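# Stack the tall tin onto the low tin

## Task

Set the tall tin on top of the low tin so it sits square and centred there and stays put once the robot lets go; a tin that is dropped, thrown or allowed to slide away can make the job fail.

## Robot and tools

Robot: two UF850 six-joint arms, left_arm and right_arm, each ending in a sixteen-motor four-finger hand (three fingers plus a thumb). right_arm has a right hand; left_arm has its mirror image, a left hand. Bases stand near (-0.055, +0.379, +0.021) m for left_arm and (+0.041, -0.459, +0.021) m for right_arm. A camera stand sits behind the arms. Loose objects may occasionally get nudged by something else.

Frames. Scene frame: origin at table-top height halfway between the two nominal bases, +z up, +x out over the table, left_arm on the +y side (image left/right may differ). Reported hand poses, velocities and move targets are in this frame. Offsets in a command are in each arm's own Hand target axes. Hand point axes: +z runs along straightened fingers toward the tips; +y points out of the palm face; on the right hand +x points across the palm away from the thumb, on the left hand +x points toward the thumb. The hand point lies roughly between index and middle knuckles, just off the palm. A rigid mast on the palm side near the wrist (x about 0.05 to 0.10 in magnitude, z -0.16 to -0.11, up to y +0.06) can strike objects.

The 48-number row (used by execute_actions and move), every value in [-1, 1], both arms always present: left dx, dy, dz, rx, ry, rz; then 16 left finger motors; left current_limit, speed; then the same 24 for the right arm. dx..rz are an offset, not a pose: counted from that arm's Hand target as it stood when the action or move began, in the target's own axes. 1.0 equals 0.6 m for dx/dy/dz or 180 degrees for the rotation vector rx/ry/rz. All six zeros re-request the current Hand target; repeating a nonzero offset keeps moving further. Finger motor order: index_mcp, index_abd, index_pip, index_dip, middle_mcp, middle_abd, middle_pip, middle_dip, ring_mcp, ring_abd, ring_pip, ring_dip, thumb_cmc, thumb_axl, thumb_mcp, thumb_ipl. Each is an absolute hinge goal scaled linearly between its two stops. Straight values: mcp -0.75, abd 0.00, pip -0.58, dip -0.70; thumb_cmc -0.71 (beside palm; toward +1 swings in front of palm), thumb_axl -0.68, thumb_mcp -0.23, thumb_ipl -0.17. Toward +1 the finger hinges curl toward the palm. A 0 is a real goal, not 'leave alone': to keep a hand unchanged, copy back its hand_goal, hand_current_limit and hand_speed. current_limit maps -1..+1 to 0..550 mA per motor (floor 11 mA; very low values may not lift a finger). speed maps so a set-point travels at (speed+1)/2 of 8.5 rad/s. Initial values: current_limit +0.4, speed -0.6; the last written values persist.

Tools.
execute_actions(actions, cameras): actions is a list of actions; each action is up to 15 rows, one per 1/30 s step, and a short action repeats its final row. Each action lasts 0.5 s. Every row is measured from the action's start pose. An empty list returns state plus images.
move(target, speed, blend, blocking, cameras): target is one 48-number row or a list of up to 15 rows, all offsets from the same starting Hand targets. The hand point travels a straight line, all arms finishing together, at least 0.5 s and at most 10 s. speed in m/s, 0.002 to 1, default 0.25 (rotation up to twice that in rad/s); one value or one per target. blend in m rounds corners of a list; 0 stops at each target. blocking=false returns after about 0.5 s while the motion continues. Finger numbers of later targets are applied on arrival once everything is still. Result adds a 'move:' line: done, off_target, moving, held, fault, plus limits (paced = pose clipped, held = steps withheld). Neither done nor off_target tells you about contact.
wait(seconds 0-10), stop (brakes a running move), zoom_image(camera, region [x0,y0,x1,y1] pixels, at most 504x504, from the latest image of that camera), clear_fault(arm: left_arm or right_arm; only after a reported torque fault), read_manual (licence text only), finished_scene (final; the stack must hold without the robot).
Cameras: cam_high (fixed, behind), cam_left_wrist, cam_right_wrist, each 672x504.

Control behaviour: each step the commanded pose is clipped to within 70 mm and 16 degrees of the measured hand pose, so one action may fall short; Hand target in results is the clipped command and the base for the next offsets. The hand often rests short of it; resend zeros or the missing distance. Joint targets move at most 3.14 rad/s. Avoid routing paths near an arm's own base (it can flip the shoulder) and near the other arm; a clearance check may hold commands but does not always prevent contact.

Results: end_effector_position (m), end_effector_quat_wxyz, velocities; joint positions and torques (torques include gravity, noisy, offset). Per motor: hand_goal, hand_measured, hand_current_ma (positive pushes toward -1), hand_state (moving, goal, blocked, overload). A finger grips only while its goal lies beyond the object surface. Lines to watch: TORQUE FAULT (arm stops until clear_fault), HAND FAULT (later robot calls in that same reply are skipped), MOTOR HOT and OVER-TEMPERATURE FAULT (brakes 30-60 s).

Avoid: dropping, throwing or releasing a tin while it moves; fast impacts and hard presses against the table or fixed things; contact or squeezing between the two arms or hands (can end the scene); leaving anything off the table; holding motors at 495 mA or more for long (5 s shuts a motor down); pushing toward unreachable poses, long stretched holds, or joint loads near limits (waist/shoulder 52.2, elbow 43.5, forearm roll 23.4, wrist pitch 14, wrist roll 15.4 N m, held weight included). Faster motion means harder hits.

Each tool is called after "Emit:" as name(argument=value, ...) on one line, values as JSON.

## Session

Emit:
execute_actions(actions=[])

Scene clock: 0.00 s.
left_arm: end_effector_position=(+0.3201, +0.5675, +0.3188) hand_goal=(-0.754, +0.000, -0.576, -0.696, -0.754, +0.000, -0.576, -0.696, -0.754, +0.000, -0.576, -0.696, -0.714, -0.678, -0.226, -0.168) hand_measured=(-0.754, +0.000, -0.576, -0.696, -0.754, +0.000, -0.576, -0.696, -0.754, +0.000, -0.576, -0.696, -0.714, -0.678, -0.226, -0.168) hand_current_ma=(+0, +0, +0, +0, +0, +0, +0, +0, +0, +0, +0, +0, +0, +0, +0, +0) hand_state=(goal, goal, goal, goal, goal, goal, goal, goal, goal, goal, goal, goal, goal, goal, goal, goal) hand_current_limit=0.40 hand_speed=-0.60 end_effector_quat_wxyz=(+0.055, +0.907, -0.386, +0.157) | right_arm: end_effector_position=(+0.6255, -0.2043, +0.3196) hand_goal=(-0.754, +0.000, -0.576, -0.696, -0.754, +0.000, -0.576, -0.696, -0.754, +0.000, -0.576, -0.696, -0.714, -0.678, -0.226, -0.168) hand_measured=(-0.754, +0.000, -0.576, -0.696, -0.754, +0.000, -0.576, -0.696, -0.754, +0.000, -0.576, -0.696, -0.714, -0.678, -0.226, -0.168) hand_current_ma=(+0, +0, +0, +0, +0, +0, +0, +0, +0, +0, +0, +0, +0, +0, +0, +0) hand_state=(goal, goal, goal, goal, goal, goal, goal, goal, goal, goal, goal, goal, goal, goal, goal, goal) hand_current_limit=0.40 hand_speed=-0.60 end_effector_quat_wxyz=(-0.150, +0.971, +0.184, -0.017)
Joint positions: left_arm=[0.721 -0.26 -0.93 -0.53 -0.697 -1.221] | right_arm=[0.473 -0.624 -1.528 0.387 -0.899 2.959]
Joint velocities: within noise
Joint torques (N m): no reading
Hand target: left_arm +0.3201, +0.5675, +0.3188; +0.055, +0.907, -0.386, +0.157 | right_arm +0.6255, -0.2043, +0.3196; -0.150, +0.971, +0.184, -0.017

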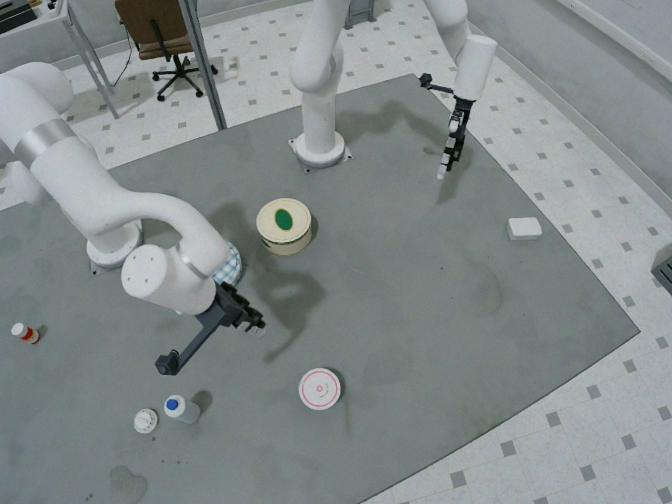

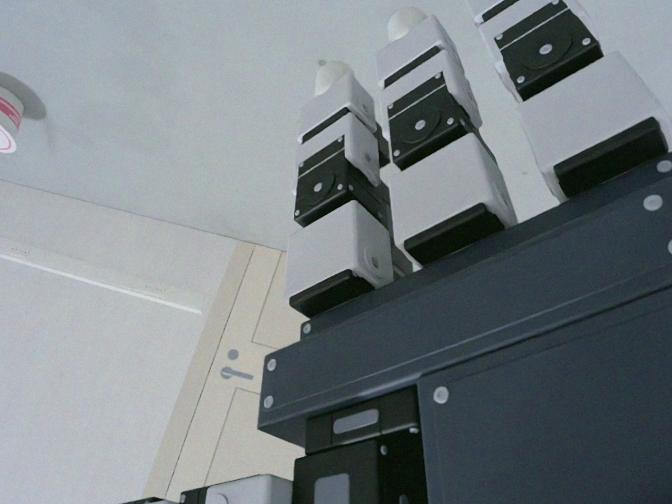

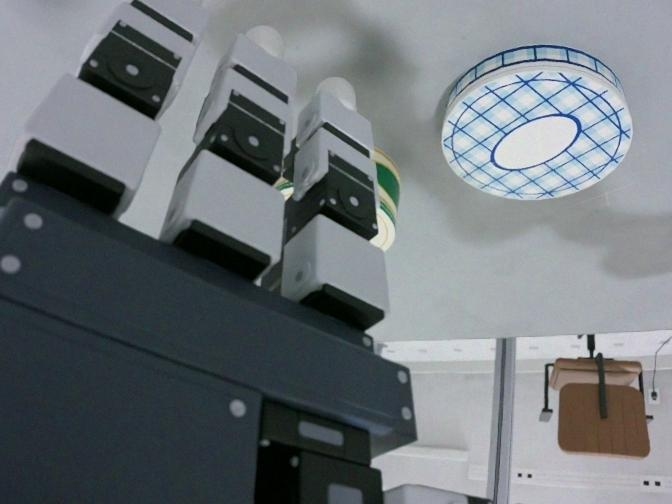

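Emit:
zoom_image(camera="cam_high", region=[180, 160, 360, 300])

Emit:
zoom_image(camera="cam_high", region=[260, 340, 380, 430])

Emit:
zoom_image(camera="cam_high", region=[100, 360, 240, 460])

Scaled by 2.800 from the camera's 672x504 image, which has a finer 960x720 frame.

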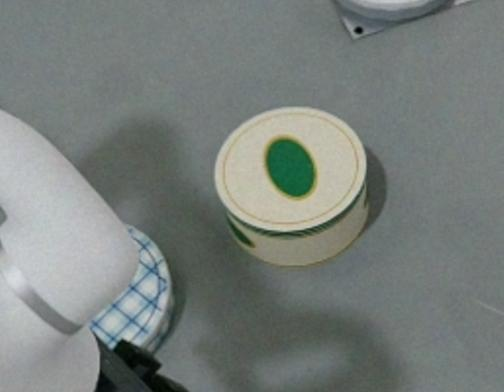

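Scaled by 4.200 from the camera's 672x504 image, which has a finer 960x720 frame.

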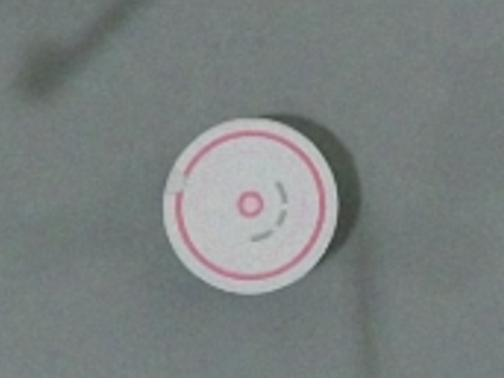

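Scaled by 3.600 from the camera's 672x504 image, which has a finer 960x720 frame.

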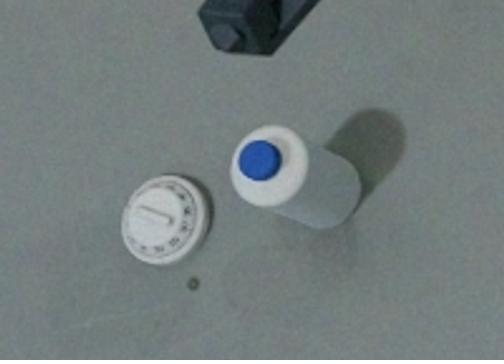

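Emit:
zoom_image(camera="cam_left_wrist", region=[0, 50, 120, 180])

Emit:
zoom_image(camera="cam_right_wrist", region=[250, 20, 672, 340])

Scaled by 3.877 from the camera's 672x504 image, which has a finer 960x720 frame.

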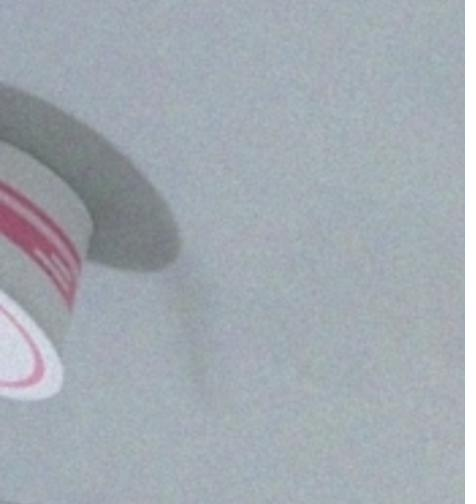

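Scaled by 1.194 from the camera's 672x504 image, which has a finer 960x720 frame.

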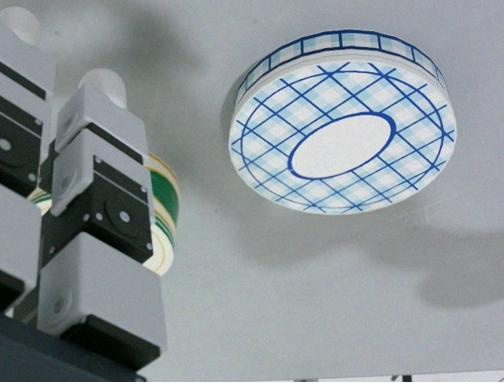

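Emit:
move(target=[0,0,0,0,0,0,-0.754,0,-0.576,-0.696,-0.754,0,-0.576,-0.696,-0.754,0,-0.576,-0.696,-0.714,-0.678,-0.226,-0.168,0.4,-0.6,0.1368,-0.3507,0.0428,0,0,0,-0.754,0,-0.576,-0.696,-0.754,0,-0.576,-0.696,-0.754,0,-0.576,-0.696,-0.714,-0.678,-0.226,-0.168,0.4,-0.6], cameras=["cam_high","cam_right_wrist"])

Scene clock: 10.73 s.
left_arm: end_effector_position=(+0.3201, +0.5675, +0.3188) hand_goal=(-0.754, +0.000, -0.576, -0.696, -0.754, +0.000, -0.576, -0.696, -0.754, +0.000, -0.576, -0.696, -0.714, -0.678, -0.226, -0.168) hand_measured=(-0.754, +0.000, -0.576, -0.696, -0.754, +0.000, -0.576, -0.696, -0.754, +0.000, -0.576, -0.696, -0.714, -0.678, -0.224, -0.168) hand_current_ma=(+3, +0, -3, +0, +3, +0, -3, +0, +3, +0, -3, +0, -1, +3, +9, +1) hand_state=(goal, goal, goal, goal, goal, goal, goal, goal, goal, goal, goal, goal, goal, goal, goal, goal) hand_current_limit=0.40 hand_speed=-0.60 end_effector_quat_wxyz=(+0.055, +0.907, -0.386, +0.157) | right_arm: end_effector_position=(+0.6256, +0.0195, +0.3596) hand_goal=(-0.754, +0.000, -0.576, -0.696, -0.754, +0.000, -0.576, -0.696, -0.754, +0.000, -0.576, -0.696, -0.714, -0.678, -0.226, -0.168) hand_measured=(-0.752, +0.000, -0.576, -0.696, -0.752, +0.000, -0.576, -0.696, -0.752, +0.000, -0.576, -0.696, -0.712, -0.678, -0.224, -0.168) hand_current_ma=(+7, +0, -1, +0, +5, +0, -1, +0, +6, +0, -1, +0, +2, +1, +6, +1) hand_state=(goal, goal, goal, goal, goal, goal, goal, goal, goal, goal, goal, goal, goal, goal, goal, goal) hand_current_limit=0.40 hand_speed=-0.60 end_effector_quat_wxyz=(-0.150, +0.971, +0.184, -0.017)
Joint positions: left_arm=[0.721 -0.26 -0.93 -0.53 -0.697 -1.221] | right_arm=[0.737 -0.985 -2.206 0.31 -1.12 3.344]
Joint torques (N m): left_arm=[0.13 40.43 -16.27 -0.18 -0.29 0.03] | right_arm=[12.67 44.09 -29.38 -1.95 -2.97 2.25]
Hand target: left_arm +0.3201, +0.5675, +0.3188; +0.055, +0.907, -0.386, +0.157 | right_arm +0.6256, +0.0195, +0.3596; -0.150, +0.971, +0.184, -0.017
Off the commanded pose: left_arm 0.000 m, 0 deg | right_arm 0.000 m, 0 deg.
move: done
camera_calibration:
cam_right_wrist: T_world_to_cam=[[-0.50073, -0.845031, -0.187596, 0.430541], [-0.508219, 0.111569, 0.85397, -0.0414865], [-0.700702, 0.522948, -0.485327, 0.730981], [0, 0, 0, 1]] pos_world=[0.7067, -0.0138155, 0.470961]
Images, in order (width x height): cam_high 672x504, cam_right_wrist 672x504.

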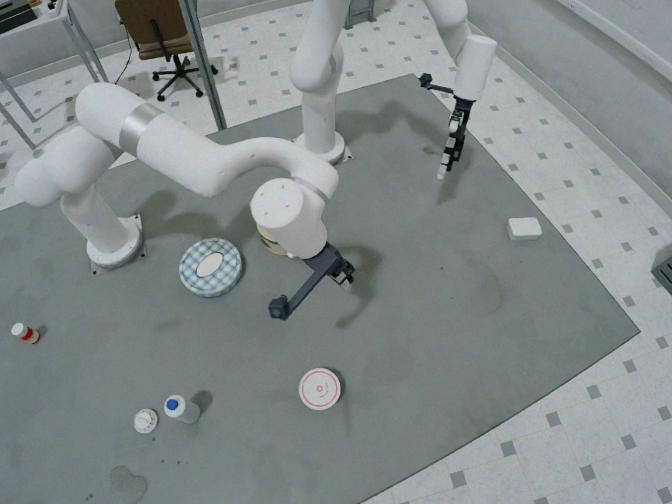

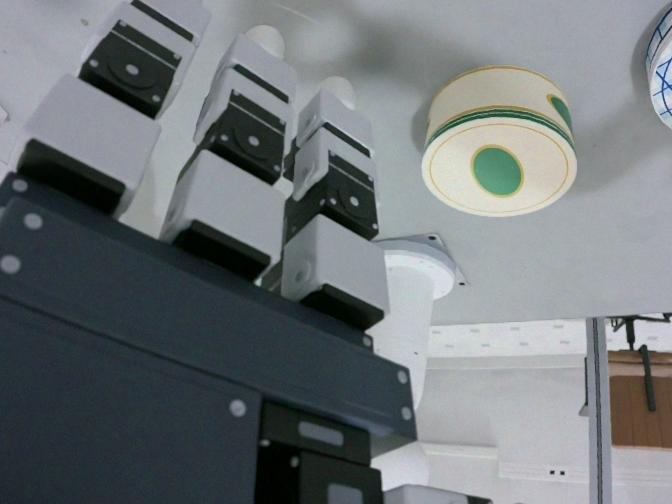

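Emit:
zoom_image(camera="cam_right_wrist", region=[400, 50, 600, 230])

Emit:
zoom_image(camera="cam_high", region=[160, 220, 280, 310])

Scaled by 2.520 from the camera's 672x504 image, which has a finer 960x720 frame.

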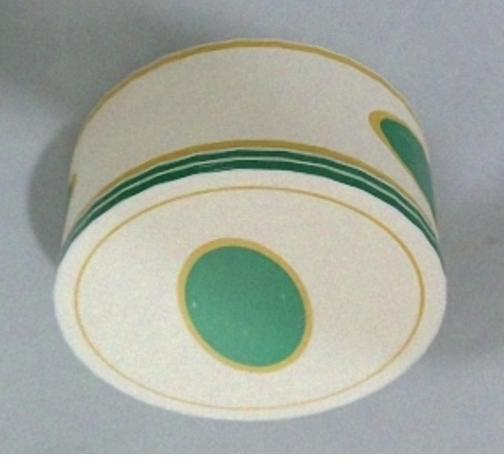

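Scaled by 4.200 from the camera's 672x504 image, which has a finer 960x720 frame.

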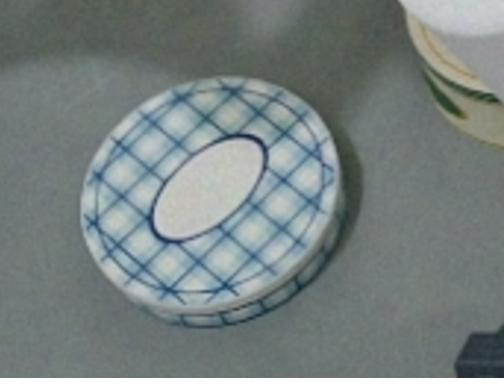

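Emit:
move(target=[0,0,0,0,0,0,-0.754,0,-0.576,-0.696,-0.754,0,-0.576,-0.696,-0.754,0,-0.576,-0.696,-0.714,-0.678,-0.226,-0.168,0.4,-0.6,-0.3623,-0.1035,0.0238,0.2882,0.0793,0.0936,-0.959,0,-0.577,0.101,-0.959,0,-0.577,0.101,-0.959,0,-0.577,0.101,0.8,-0.677,-0.99,0.524,0.4,-0.6], cameras=["all"])

Scene clock: 17.60 s.
left_arm: end_effector_position=(+0.3201, +0.5675, +0.3188) hand_goal=(-0.754, +0.000, -0.576, -0.696, -0.754, +0.000, -0.576, -0.696, -0.754, +0.000, -0.576, -0.696, -0.714, -0.678, -0.226, -0.168) hand_measured=(-0.754, +0.000, -0.576, -0.696, -0.754, +0.000, -0.576, -0.696, -0.754, +0.000, -0.576, -0.696, -0.714, -0.678, -0.224, -0.168) hand_current_ma=(+3, +0, -3, +0, +3, +0, -3, +0, +3, +0, -3, +0, -1, +3, +9, +1) hand_state=(goal, goal, goal, goal, goal, goal, goal, goal, goal, goal, goal, goal, goal, goal, goal, goal) hand_current_limit=0.40 hand_speed=-0.60 end_effector_quat_wxyz=(+0.055, +0.907, -0.386, +0.157) | right_arm: end_effector_position=(+0.3999, -0.0001, +0.3595) hand_goal=(-0.960, +0.000, -0.578, +0.100, -0.960, +0.000, -0.578, +0.100, -0.960, +0.000, -0.578, +0.100, +0.800, -0.678, -0.990, +0.524) hand_measured=(-0.944, +0.000, -0.576, +0.098, -0.946, +0.000, -0.576, +0.098, -0.944, +0.000, -0.576, +0.098, +0.796, -0.678, -0.980, +0.522) hand_current_ma=(+51, +0, +2, -6, +41, +0, +2, -6, +48, +0, +2, -6, -11, +1, +33, -3) hand_state=(goal, goal, goal, goal, goal, goal, goal, goal, goal, goal, goal, goal, goal, goal, goal, goal) hand_current_limit=0.40 hand_speed=-0.60 end_effector_quat_wxyz=(-0.574, +0.819, +0.000, +0.000)
Joint positions: left_arm=[0.721 -0.26 -0.93 -0.53 -0.697 -1.221] | right_arm=[0.674 -0.249 -0.9 1.876 -0.915 2.232]
Joint torques (N m): left_arm=[0.26 40.08 -16.53 -0.14 -0.28 -0.06] | right_arm=[13.21 45.56 -15.01 3.98 -4.22 -2.23]
Hand target: left_arm +0.3201, +0.5675, +0.3188; +0.055, +0.907, -0.386, +0.157 | right_arm +0.3999, -0.0001, +0.3595; -0.574, +0.819, +0.000, +0.000
Off the commanded pose: left_arm 0.000 m, 0 deg | right_arm 0.000 m, 0 deg.
move: done
camera_calibration:
cam_right_wrist: T_world_to_cam=[[-0.777169, -0.231009, -0.585357, 0.554612], [-0.414223, -0.512462, 0.752198, -0.155041], [-0.473738, 0.827053, 0.302581, 0.209044], [0, 0, 0, 1]] pos_world=[0.465838, -0.124222, 0.378015]

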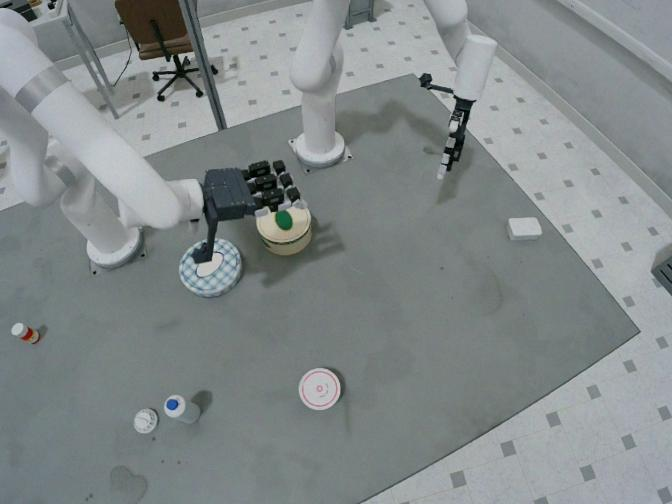

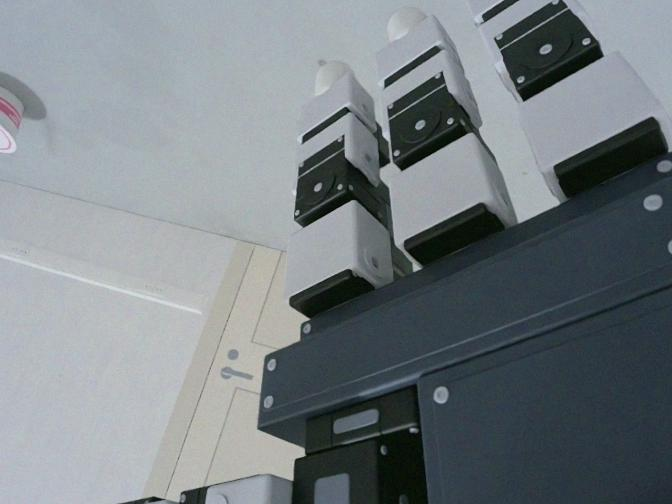

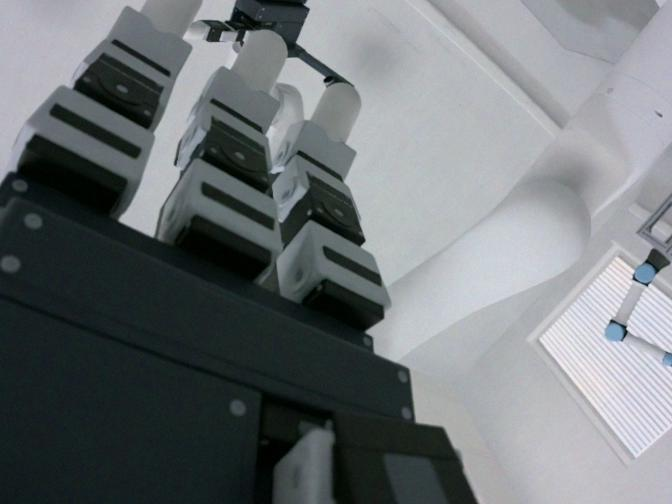

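Emit:
move(target=[0.0772,-0.0245,0.166,-0.1781,0.0117,0.5134,-0.754,0,-0.576,-0.696,-0.754,0,-0.576,-0.696,-0.754,0,-0.576,-0.696,-0.714,-0.678,-0.226,-0.168,0.4,-0.6,-0.2767,0.1509,0.2678,0,0,0,-0.959,0,-0.577,0.101,-0.959,0,-0.577,0.101,-0.959,0,-0.577,0.101,0.8,-0.677,-0.99,0.524,0.4,-0.6], cameras=["all"])

Scene clock: 22.23 s.
left_arm: end_effector_position=(+0.3849, +0.5241, +0.2401) hand_goal=(-0.754, +0.000, -0.576, -0.696, -0.754, +0.000, -0.576, -0.696, -0.754, +0.000, -0.576, -0.696, -0.714, -0.678, -0.226, -0.168) hand_measured=(-0.754, +0.000, -0.576, -0.696, -0.754, +0.000, -0.576, -0.696, -0.754, +0.000, -0.576, -0.696, -0.714, -0.678, -0.224, -0.168) hand_current_ma=(+3, +0, -3, +0, +3, +0, -3, +0, +3, +0, -3, +0, -1, +3, +9, +1) hand_state=(goal, goal, goal, goal, goal, goal, goal, goal, goal, goal, goal, goal, goal, goal, goal, goal) hand_current_limit=0.40 hand_speed=-0.60 end_effector_quat_wxyz=(-0.155, -0.305, +0.937, -0.061) | right_arm: end_effector_position=(+0.2340, +0.1201, +0.2196) hand_goal=(-0.960, +0.000, -0.578, +0.100, -0.960, +0.000, -0.578, +0.100, -0.960, +0.000, -0.578, +0.100, +0.800, -0.678, -0.990, +0.524) hand_measured=(-0.944, +0.000, -0.576, +0.098, -0.946, +0.000, -0.576, +0.098, -0.944, +0.000, -0.576, +0.098, +0.796, -0.678, -0.982, +0.522) hand_current_ma=(+51, +0, +2, -6, +41, +0, +2, -6, +48, +0, +2, -6, -11, +1, +32, -3) hand_state=(goal, goal, goal, goal, goal, goal, goal, goal, goal, goal, goal, goal, goal, goal, goal, goal) hand_current_limit=0.40 hand_speed=-0.60 end_effector_quat_wxyz=(-0.574, +0.819, +0.000, +0.000)
Joint positions: left_arm=[0.254 -0.586 -1.184 -0.185 -0.91 -0.258] | right_arm=[1.118 -0.476 -0.797 2.563 -0.946 1.755]
Joint torques (N m): left_arm=[-15.85 38.23 -10.4 3.36 1.98 1.35] | right_arm=[12.32 24.31 -24.31 3.78 -4.52 -2.2]
Hand target: left_arm +0.3850, +0.5241, +0.2401; -0.155, -0.305, +0.938, -0.061 | right_arm +0.2340, +0.1201, +0.2196; -0.574, +0.819, +0.000, +0.000
Off the commanded pose: left_arm 0.000 m, 0 deg | right_arm 0.000 m, 0 deg.
move: done
camera_calibration:
cam_left_wrist: T_world_to_cam=[[0.960495, -0.101292, -0.25921, -0.285868], [0.179928, -0.484543, 0.856063, -0.074159], [-0.212311, -0.868883, -0.447176, 0.765167], [0, 0, 0, 1]] pos_world=[0.450372, 0.599952, 0.331549]
cam_right_wrist: T_world_to_cam=[[-0.777136, -0.230995, -0.585407, 0.37148], [-0.414214, -0.512572, 0.752128, -0.0569578], [-0.473801, 0.826989, 0.302657, 0.0733229], [0, 0, 0, 1]] pos_world=[0.299838, -0.00402248, 0.238115]

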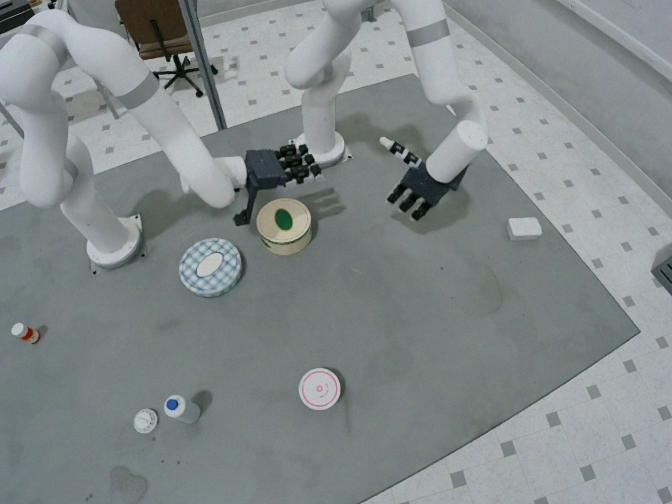

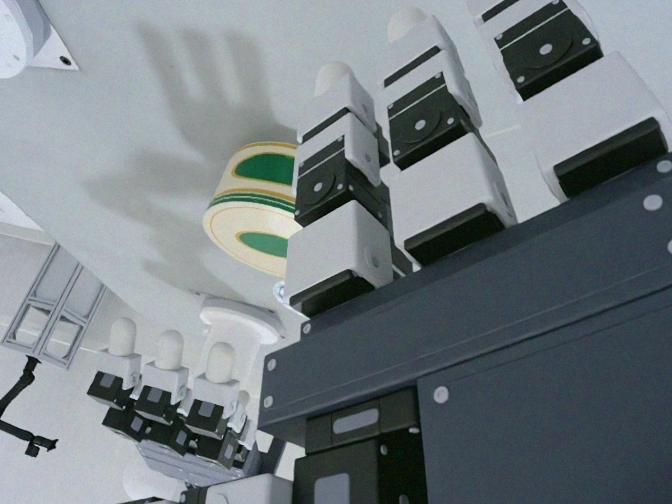

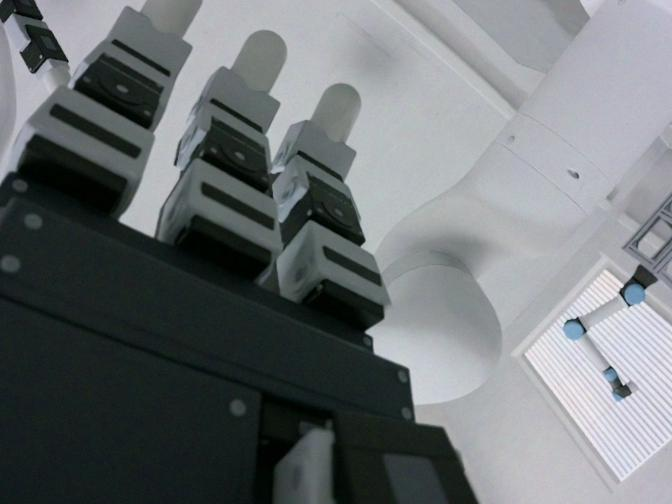

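Emit:
move(target=[0.10,0.12,0.04,0,0,0,-0.754,0,-0.576,-0.696,-0.754,0,-0.576,-0.696,-0.754,0,-0.576,-0.696,-0.714,-0.678,-0.226,-0.168,0.4,-0.6,0,0.141,0.0513,0,0,0,-0.959,0,-0.577,0.101,-0.959,0,-0.577,0.101,-0.959,0,-0.577,0.101,0.8,-0.677,-0.99,0.524,0.4,-0.6], cameras=["all"])

Scene clock: 23.40 s.
left_arm: end_effector_position=(+0.2904, +0.5439, +0.2356) hand_goal=(-0.754, +0.000, -0.576, -0.696, -0.754, +0.000, -0.576, -0.696, -0.754, +0.000, -0.576, -0.696, -0.714, -0.678, -0.226, -0.168) hand_measured=(-0.754, +0.000, -0.576, -0.696, -0.754, +0.000, -0.576, -0.696, -0.754, +0.000, -0.576, -0.696, -0.714, -0.678, -0.224, -0.168) hand_current_ma=(+3, +0, -3, +0, +3, +0, -3, +0, +3, +0, -3, +0, -1, +3, +9, +1) hand_state=(goal, goal, goal, goal, goal, goal, goal, goal, goal, goal, goal, goal, goal, goal, goal, goal) hand_current_limit=0.40 hand_speed=-0.60 end_effector_quat_wxyz=(-0.155, -0.305, +0.938, -0.061) | right_arm: end_effector_position=(+0.2341, +0.1202, +0.1296) hand_goal=(-0.960, +0.000, -0.578, +0.100, -0.960, +0.000, -0.578, +0.100, -0.960, +0.000, -0.578, +0.100, +0.800, -0.678, -0.990, +0.524) hand_measured=(-0.944, +0.000, -0.576, +0.098, -0.946, +0.000, -0.576, +0.098, -0.944, +0.000, -0.576, +0.098, +0.796, -0.678, -0.982, +0.522) hand_current_ma=(+51, +0, +2, -6, +41, +0, +2, -6, +48, +0, +2, -6, -11, +1, +30, -3) hand_state=(goal, goal, goal, goal, goal, goal, goal, goal, goal, goal, goal, goal, goal, goal, goal, goal) hand_current_limit=0.40 hand_speed=-0.60 end_effector_quat_wxyz=(-0.574, +0.819, +0.000, +0.000)
Joint positions: left_arm=[0.338 -0.42 -0.917 -0.165 -0.817 -0.178] | right_arm=[1.117 -0.689 -0.828 2.621 -1.101 1.644]
Joint torques (N m): left_arm=[17.01 61.3 -9.06 3.48 1.9 1.26] | right_arm=[12.64 27.62 -21.12 3.65 -4.49 -2.13]
Hand target: left_arm +0.2904, +0.5439, +0.2356; -0.155, -0.305, +0.938, -0.061 | right_arm +0.2340, +0.1202, +0.1296; -0.574, +0.819, +0.000, +0.000
Off the commanded pose: left_arm 0.000 m, 0 deg | right_arm 0.000 m, 0 deg.
move: done
camera_calibration:
cam_left_wrist: T_world_to_cam=[[0.960533, -0.101358, -0.259042, -0.19429], [0.179733, -0.484603, 0.85607, -0.0436057], [-0.212302, -0.868842, -0.44726, 0.760294], [0, 0, 0, 1]] pos_world=[0.355871, 0.619751, 0.32705]
cam_right_wrist: T_world_to_cam=[[-0.777194, -0.230703, -0.585445, 0.318972], [-0.414416, -0.512462, 0.752091, 0.0108827], [-0.473529, 0.827139, 0.302675, 0.100573], [0, 0, 0, 1]] pos_world=[0.300037, -0.00402305, 0.148115]

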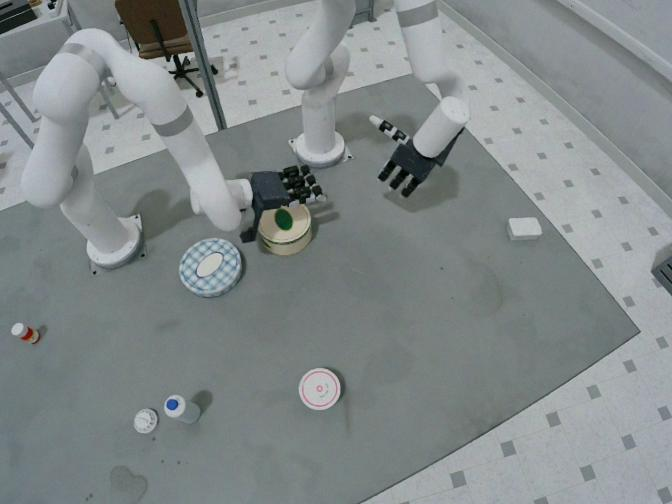

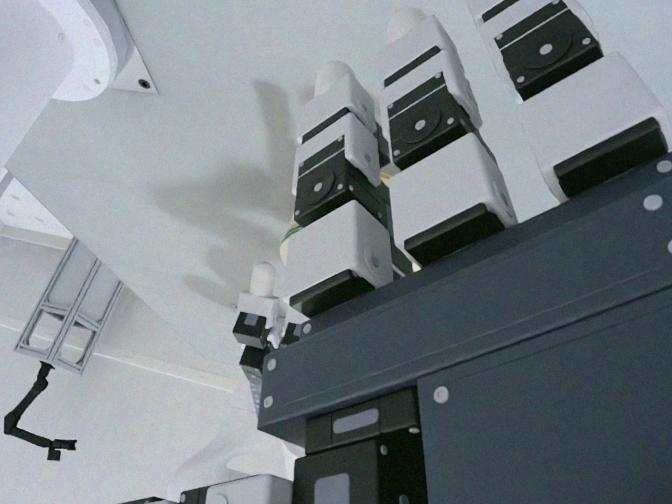

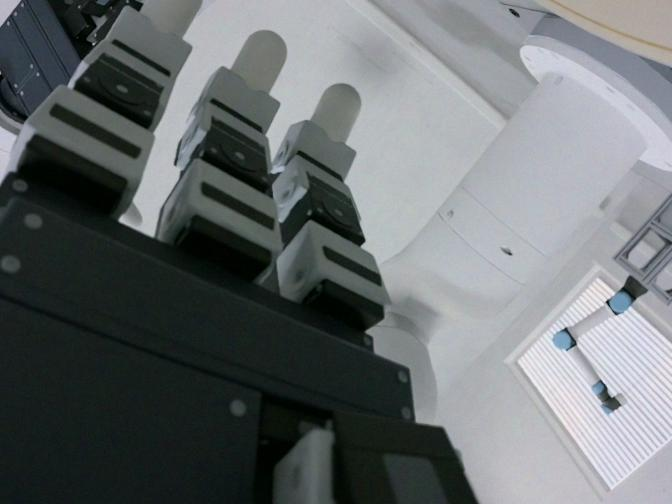

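Emit:
move(target=[-0.279,-0.2456,-0.0987,0,0,0,-0.754,0,-0.576,-0.696,-0.754,0,-0.576,-0.696,-0.754,0,-0.576,-0.696,-0.714,-0.678,-0.226,-0.168,0.4,-0.6,0,0,0,0,0,0,-0.959,0,-0.577,0.101,-0.959,0,-0.577,0.101,-0.959,0,-0.577,0.101,0.8,-0.677,-0.99,0.524,0.4,-0.6], cameras=["cam_left_wrist", "cam_high"])

Emit:
zoom_image(camera="cam_high", region=[210, 130, 370, 270])

Scene clock: 25.37 s.
left_arm: end_effector_position=(+0.5207, +0.5302, +0.2396) hand_goal=(-0.754, +0.000, -0.576, -0.696, -0.754, +0.000, -0.576, -0.696, -0.754, +0.000, -0.576, -0.696, -0.714, -0.678, -0.226, -0.168) hand_measured=(-0.754, +0.000, -0.576, -0.696, -0.754, +0.000, -0.576, -0.696, -0.754, +0.000, -0.576, -0.696, -0.714, -0.678, -0.224, -0.168) hand_current_ma=(+3, +0, -3, +0, +3, +0, -3, +0, +3, +0, -3, +0, -1, +3, +10, +1) hand_state=(goal, goal, goal, goal, goal, goal, goal, goal, goal, goal, goal, goal, goal, goal, goal, goal) hand_current_limit=0.40 hand_speed=-0.60 end_effector_quat_wxyz=(-0.155, -0.305, +0.938, -0.061) | right_arm: end_effector_position=(+0.2340, +0.1202, +0.1296) hand_goal=(-0.960, +0.000, -0.578, +0.100, -0.960, +0.000, -0.578, +0.100, -0.960, +0.000, -0.578, +0.100, +0.800, -0.678, -0.990, +0.524) hand_measured=(-0.944, +0.000, -0.576, +0.098, -0.946, +0.000, -0.576, +0.098, -0.944, +0.000, -0.576, +0.098, +0.796, -0.678, -0.982, +0.522) hand_current_ma=(+51, +0, +2, -6, +41, +0, +2, -6, +48, +0, +2, -6, -11, +1, +30, -3) hand_state=(goal, goal, goal, goal, goal, goal, goal, goal, goal, goal, goal, goal, goal, goal, goal, goal) hand_current_limit=0.40 hand_speed=-0.60 end_effector_quat_wxyz=(-0.574, +0.819, +0.000, +0.000)
Joint positions: left_arm=[0.218 -0.89 -1.691 -0.175 -1.105 -0.328] | right_arm=[1.118 -0.689 -0.828 2.621 -1.101 1.644]
Joint torques (N m): left_arm=[-15.92 52.03 -21.89 3.41 -3.45 -1.3] | right_arm=[13.5 29.06 -21.11 3.58 -4.43 -2.18]
Hand target: left_arm +0.5207, +0.5302, +0.2396; -0.155, -0.305, +0.938, -0.061 | right_arm +0.2340, +0.1202, +0.1296; -0.574, +0.819, +0.000, +0.000
Off the commanded pose: left_arm 0.000 m, 0 deg | right_arm 0.000 m, 0 deg.
move: done
camera_calibration:
cam_left_wrist: T_world_to_cam=[[0.960533, -0.101358, -0.259042, -0.415757], [0.179733, -0.484603, 0.85607, -0.0950436], [-0.212302, -0.868842, -0.44726, 0.799052], [0, 0, 0, 1]] pos_world=[0.586071, 0.606051, 0.33105]
Images, in order (width x height): cam_high 672x504, cam_left_wrist 672x504.

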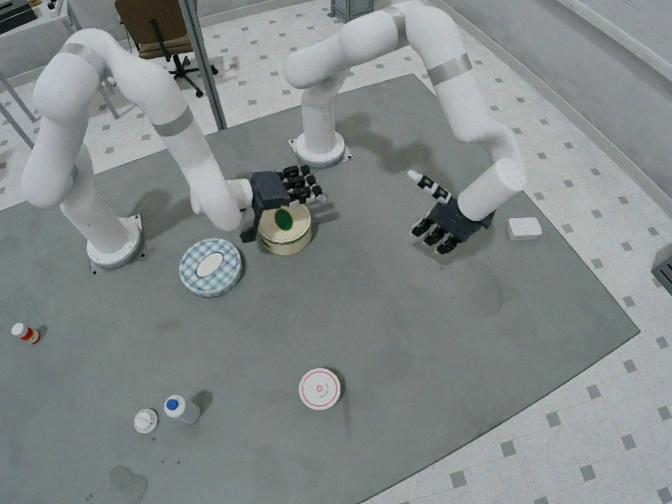

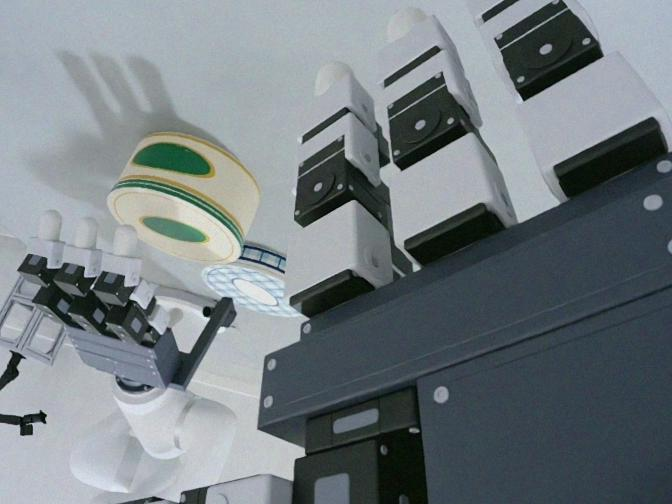

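Scaled by 3.150 from the camera's 672x504 image, which has a finer 960x720 frame.

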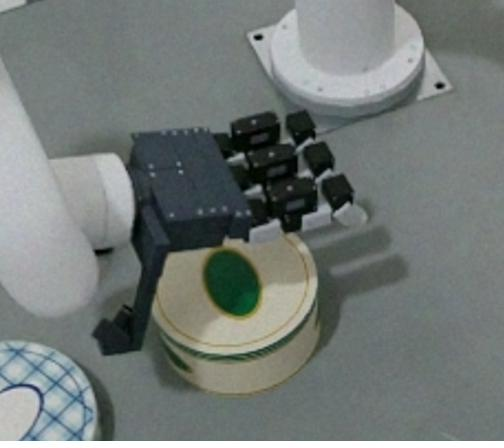

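Emit:
zoom_image(camera="cam_left_wrist", region=[10, 110, 290, 320])

Scaled by 1.800 from the camera's 672x504 image, which has a finer 960x720 frame.

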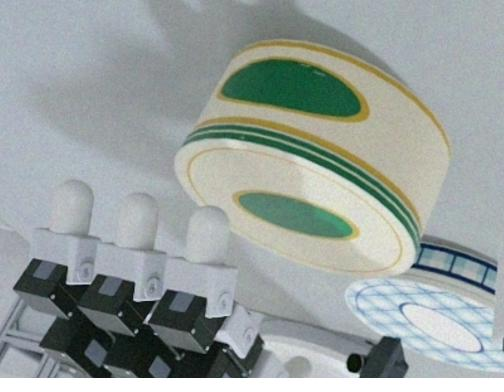

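Emit:
move(target=[0,0,0,0,0,0,-0.754,0,-0.576,-0.696,-0.754,0,-0.576,-0.696,-0.754,0,-0.576,-0.696,-0.714,-0.678,-0.226,-0.168,0.4,-0.6,0.0067,0.1095,0.0381,0,0,0,-0.959,0,-0.577,0.101,-0.959,0,-0.577,0.101,-0.959,0,-0.577,0.101,0.8,-0.677,-0.99,0.524,0.4,-0.6], cameras=["cam_left_wrist", "cam_high", "cam_right_wrist"], speed=0.12)

Emit:
zoom_image(camera="cam_left_wrist", region=[0, 70, 290, 320])

Emit:
zoom_image(camera="cam_high", region=[220, 150, 350, 270])

Scene clock: 27.87 s.
left_arm: end_effector_position=(+0.5207, +0.5302, +0.2396) hand_goal=(-0.754, +0.000, -0.576, -0.696, -0.754, +0.000, -0.576, -0.696, -0.754, +0.000, -0.576, -0.696, -0.714, -0.678, -0.226, -0.168) hand_measured=(-0.754, +0.000, -0.576, -0.696, -0.754, +0.000, -0.576, -0.696, -0.754, +0.000, -0.576, -0.696, -0.714, -0.678, -0.224, -0.168) hand_current_ma=(+3, +0, -3, +0, +3, +0, -3, +0, +3, +0, -3, +0, -1, +3, +10, +1) hand_state=(goal, goal, goal, goal, goal, goal, goal, goal, goal, goal, goal, goal, goal, goal, goal, goal) hand_current_limit=0.40 hand_speed=-0.60 end_effector_quat_wxyz=(-0.155, -0.305, +0.938, -0.061) | right_arm: end_effector_position=(+0.2380, +0.1193, +0.0601) hand_goal=(-0.960, +0.000, -0.578, +0.100, -0.960, +0.000, -0.578, +0.100, -0.960, +0.000, -0.578, +0.100, +0.800, -0.678, -0.990, +0.524) hand_measured=(-0.944, +0.000, -0.576, +0.098, -0.946, +0.000, -0.576, +0.098, -0.944, +0.000, -0.576, +0.098, +0.796, -0.678, -0.982, +0.522) hand_current_ma=(+51, +0, +2, -6, +41, +0, +2, -6, +48, +0, +2, -6, -11, +1, +30, -3) hand_state=(goal, goal, goal, goal, goal, goal, goal, goal, goal, goal, goal, goal, goal, goal, goal, goal) hand_current_limit=0.40 hand_speed=-0.60 end_effector_quat_wxyz=(-0.574, +0.819, +0.000, +0.000)
Joint positions: left_arm=[0.218 -0.89 -1.691 -0.175 -1.105 -0.328] | right_arm=[1.109 -0.866 -0.888 2.638 -1.203 1.582]
Joint torques (N m): left_arm=[-15.99 51.94 -22.2 3.29 -3.24 -1.16] | right_arm=[-9.97 31.06 -19.04 3.41 -4.51 -2.14]
Hand target: left_arm +0.5207, +0.5302, +0.2396; -0.155, -0.305, +0.938, -0.061 | right_arm +0.2380, +0.1193, +0.0600; -0.574, +0.819, +0.000, +0.000
Off the commanded pose: left_arm 0.000 m, 0 deg | right_arm 0.000 m, 0 deg.
move: done
camera_calibration:
cam_left_wrist: T_world_to_cam=[[0.960533, -0.101358, -0.259042, -0.415757], [0.179733, -0.484603, 0.85607, -0.0950436], [-0.212302, -0.868842, -0.44726, 0.799052], [0, 0, 0, 1]] pos_world=[0.586071, 0.606051, 0.33105]
cam_right_wrist: T_world_to_cam=[[-0.777126, -0.230983, -0.585425, 0.281048], [-0.414231, -0.512577, 0.752115, 0.0643765], [-0.473801, 0.826989, 0.302657, 0.124231], [0, 0, 0, 1]] pos_world=[0.303938, -0.00482252, 0.0785148]

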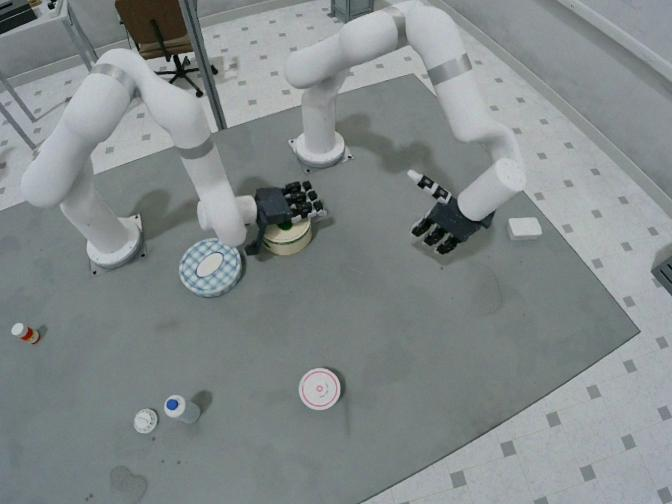

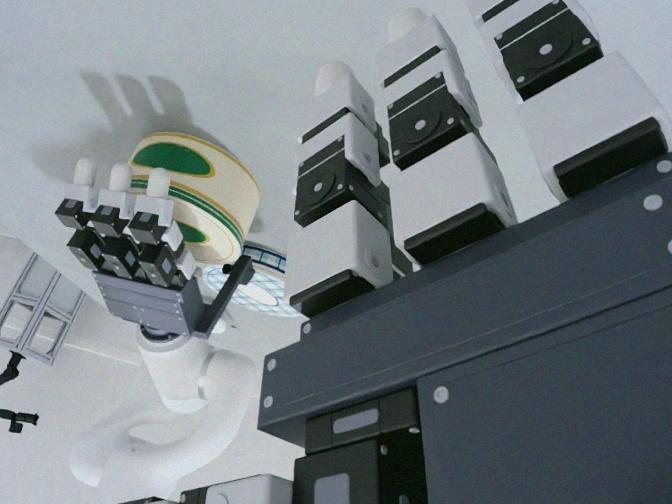

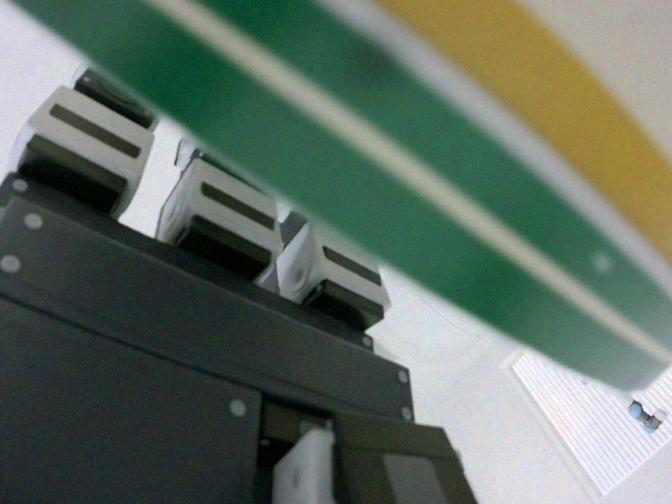

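Scaled by 1.738 from the camera's 672x504 image, which has a finer 960x720 frame.

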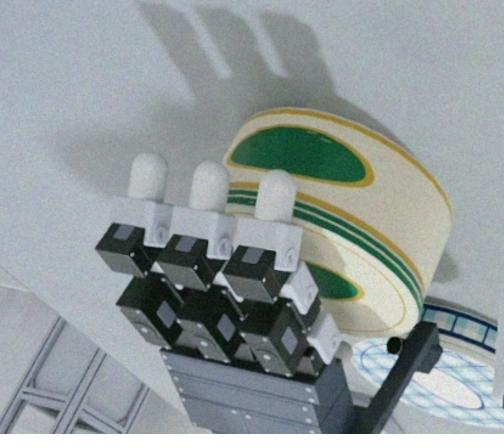

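Scaled by 3.877 from the camera's 672x504 image, which has a finer 960x720 frame.

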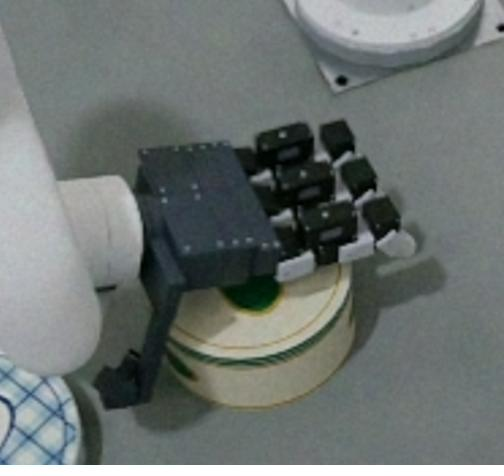

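Emit:
move(target=[0,0,0,0,0,0,-0.754,0,-0.576,-0.696,-0.754,0,-0.576,-0.696,-0.754,0,-0.576,-0.696,-0.714,-0.678,-0.226,-0.168,0.4,-0.6,0.0067,0.0285,0.0095,0,0,0,-0.959,0,-0.577,0.101,-0.959,0,-0.577,0.101,-0.959,0,-0.577,0.101,0.8,-0.677,-0.99,0.524,0.4,-0.6], cameras=["cam_left_wrist", "cam_high", "cam_right_wrist"], speed=0.06)

Emit:
zoom_image(camera="cam_left_wrist", region=[0, 70, 290, 320])

Emit:
zoom_image(camera="cam_high", region=[220, 150, 350, 270])

Scene clock: 29.23 s.
left_arm: end_effector_position=(+0.5207, +0.5302, +0.2396) hand_goal=(-0.754, +0.000, -0.576, -0.696, -0.754, +0.000, -0.576, -0.696, -0.754, +0.000, -0.576, -0.696, -0.714, -0.678, -0.226, -0.168) hand_measured=(-0.754, +0.000, -0.576, -0.696, -0.754, +0.000, -0.576, -0.696, -0.754, +0.000, -0.576, -0.696, -0.714, -0.678, -0.224, -0.168) hand_current_ma=(+3, +0, -3, +0, +3, +0, -3, +0, +3, +0, -3, +0, -1, +3, +10, +1) hand_state=(goal, goal, goal, goal, goal, goal, goal, goal, goal, goal, goal, goal, goal, goal, goal, goal) hand_current_limit=0.40 hand_speed=-0.60 end_effector_quat_wxyz=(-0.155, -0.305, +0.938, -0.061) | right_arm: end_effector_position=(+0.2420, +0.1188, +0.0420) hand_goal=(-0.960, +0.000, -0.578, +0.100, -0.960, +0.000, -0.578, +0.100, -0.960, +0.000, -0.578, +0.100, +0.800, -0.678, -0.990, +0.524) hand_measured=(-0.944, +0.000, -0.576, +0.098, -0.946, +0.000, -0.576, +0.098, -0.944, +0.000, -0.576, +0.098, +0.796, -0.678, -0.982, +0.522) hand_current_ma=(+51, +0, +2, -6, +41, +0, +2, -6, +48, +0, +2, -6, -11, +1, +30, -3) hand_state=(goal, goal, goal, goal, goal, goal, goal, goal, goal, goal, goal, goal, goal, goal, goal, goal) hand_current_limit=0.40 hand_speed=-0.60 end_effector_quat_wxyz=(-0.574, +0.819, +0.000, +0.000)
Joint positions: left_arm=[0.218 -0.89 -1.691 -0.175 -1.105 -0.328] | right_arm=[1.101 -0.913 -0.912 2.634 -1.224 1.57]
Joint torques (N m): left_arm=[-15.94 53.35 -22.1 3.18 -3.18 -1.09] | right_arm=[-10.08 30.14 -18.74 -3.08 -4.63 -2.13]
Hand target: left_arm +0.5207, +0.5302, +0.2396; -0.155, -0.305, +0.938, -0.061 | right_arm +0.2420, +0.1188, +0.0420; -0.574, +0.819, +0.000, +0.000
Off the commanded pose: left_arm 0.000 m, 0 deg | right_arm 0.000 m, 0 deg.
move: done
camera_calibration:
cam_left_wrist: T_world_to_cam=[[0.960533, -0.101358, -0.259042, -0.415757], [0.179733, -0.484603, 0.85607, -0.0950436], [-0.212302, -0.868842, -0.44726, 0.799052], [0, 0, 0, 1]] pos_world=[0.586071, 0.606051, 0.33105]
cam_right_wrist: T_world_to_cam=[[-0.777136, -0.230995, -0.585407, 0.273506], [-0.414214, -0.512572, 0.752128, 0.0793089], [-0.473801, 0.826989, 0.302657, 0.131988], [0, 0, 0, 1]] pos_world=[0.307938, -0.00532248, 0.0605148]

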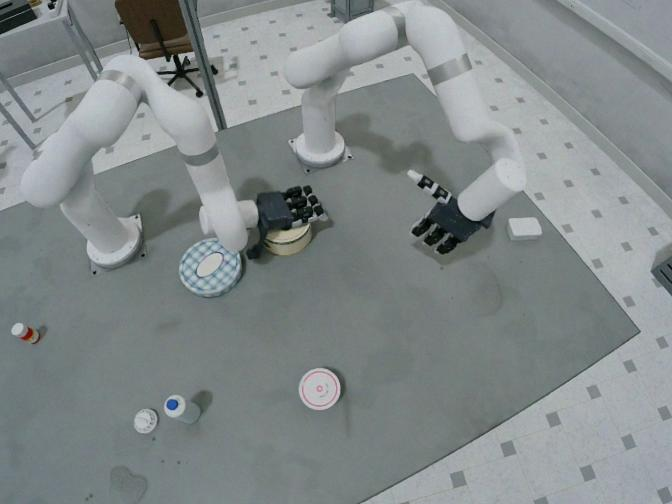

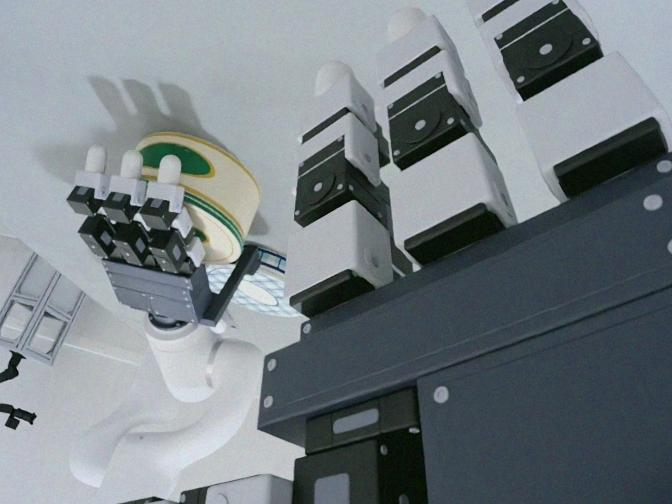

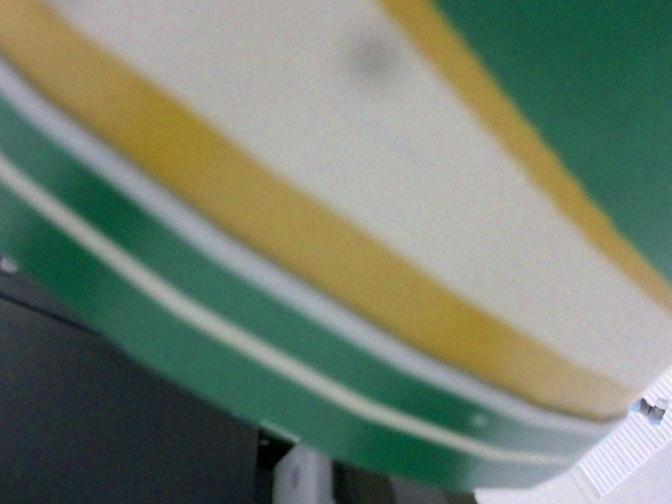

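Scaled by 1.738 from the camera's 672x504 image, which has a finer 960x720 frame.

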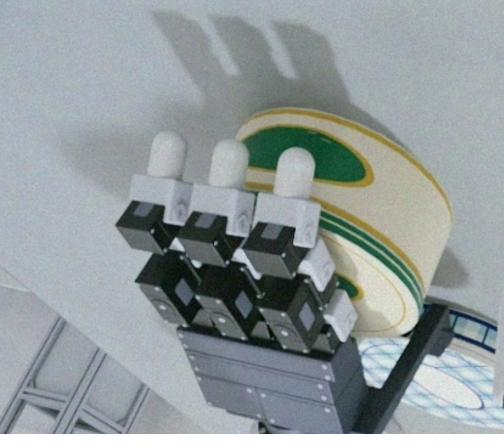

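Scaled by 3.877 from the camera's 672x504 image, which has a finer 960x720 frame.

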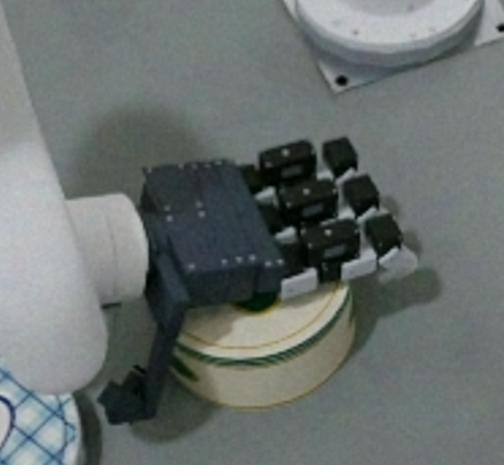

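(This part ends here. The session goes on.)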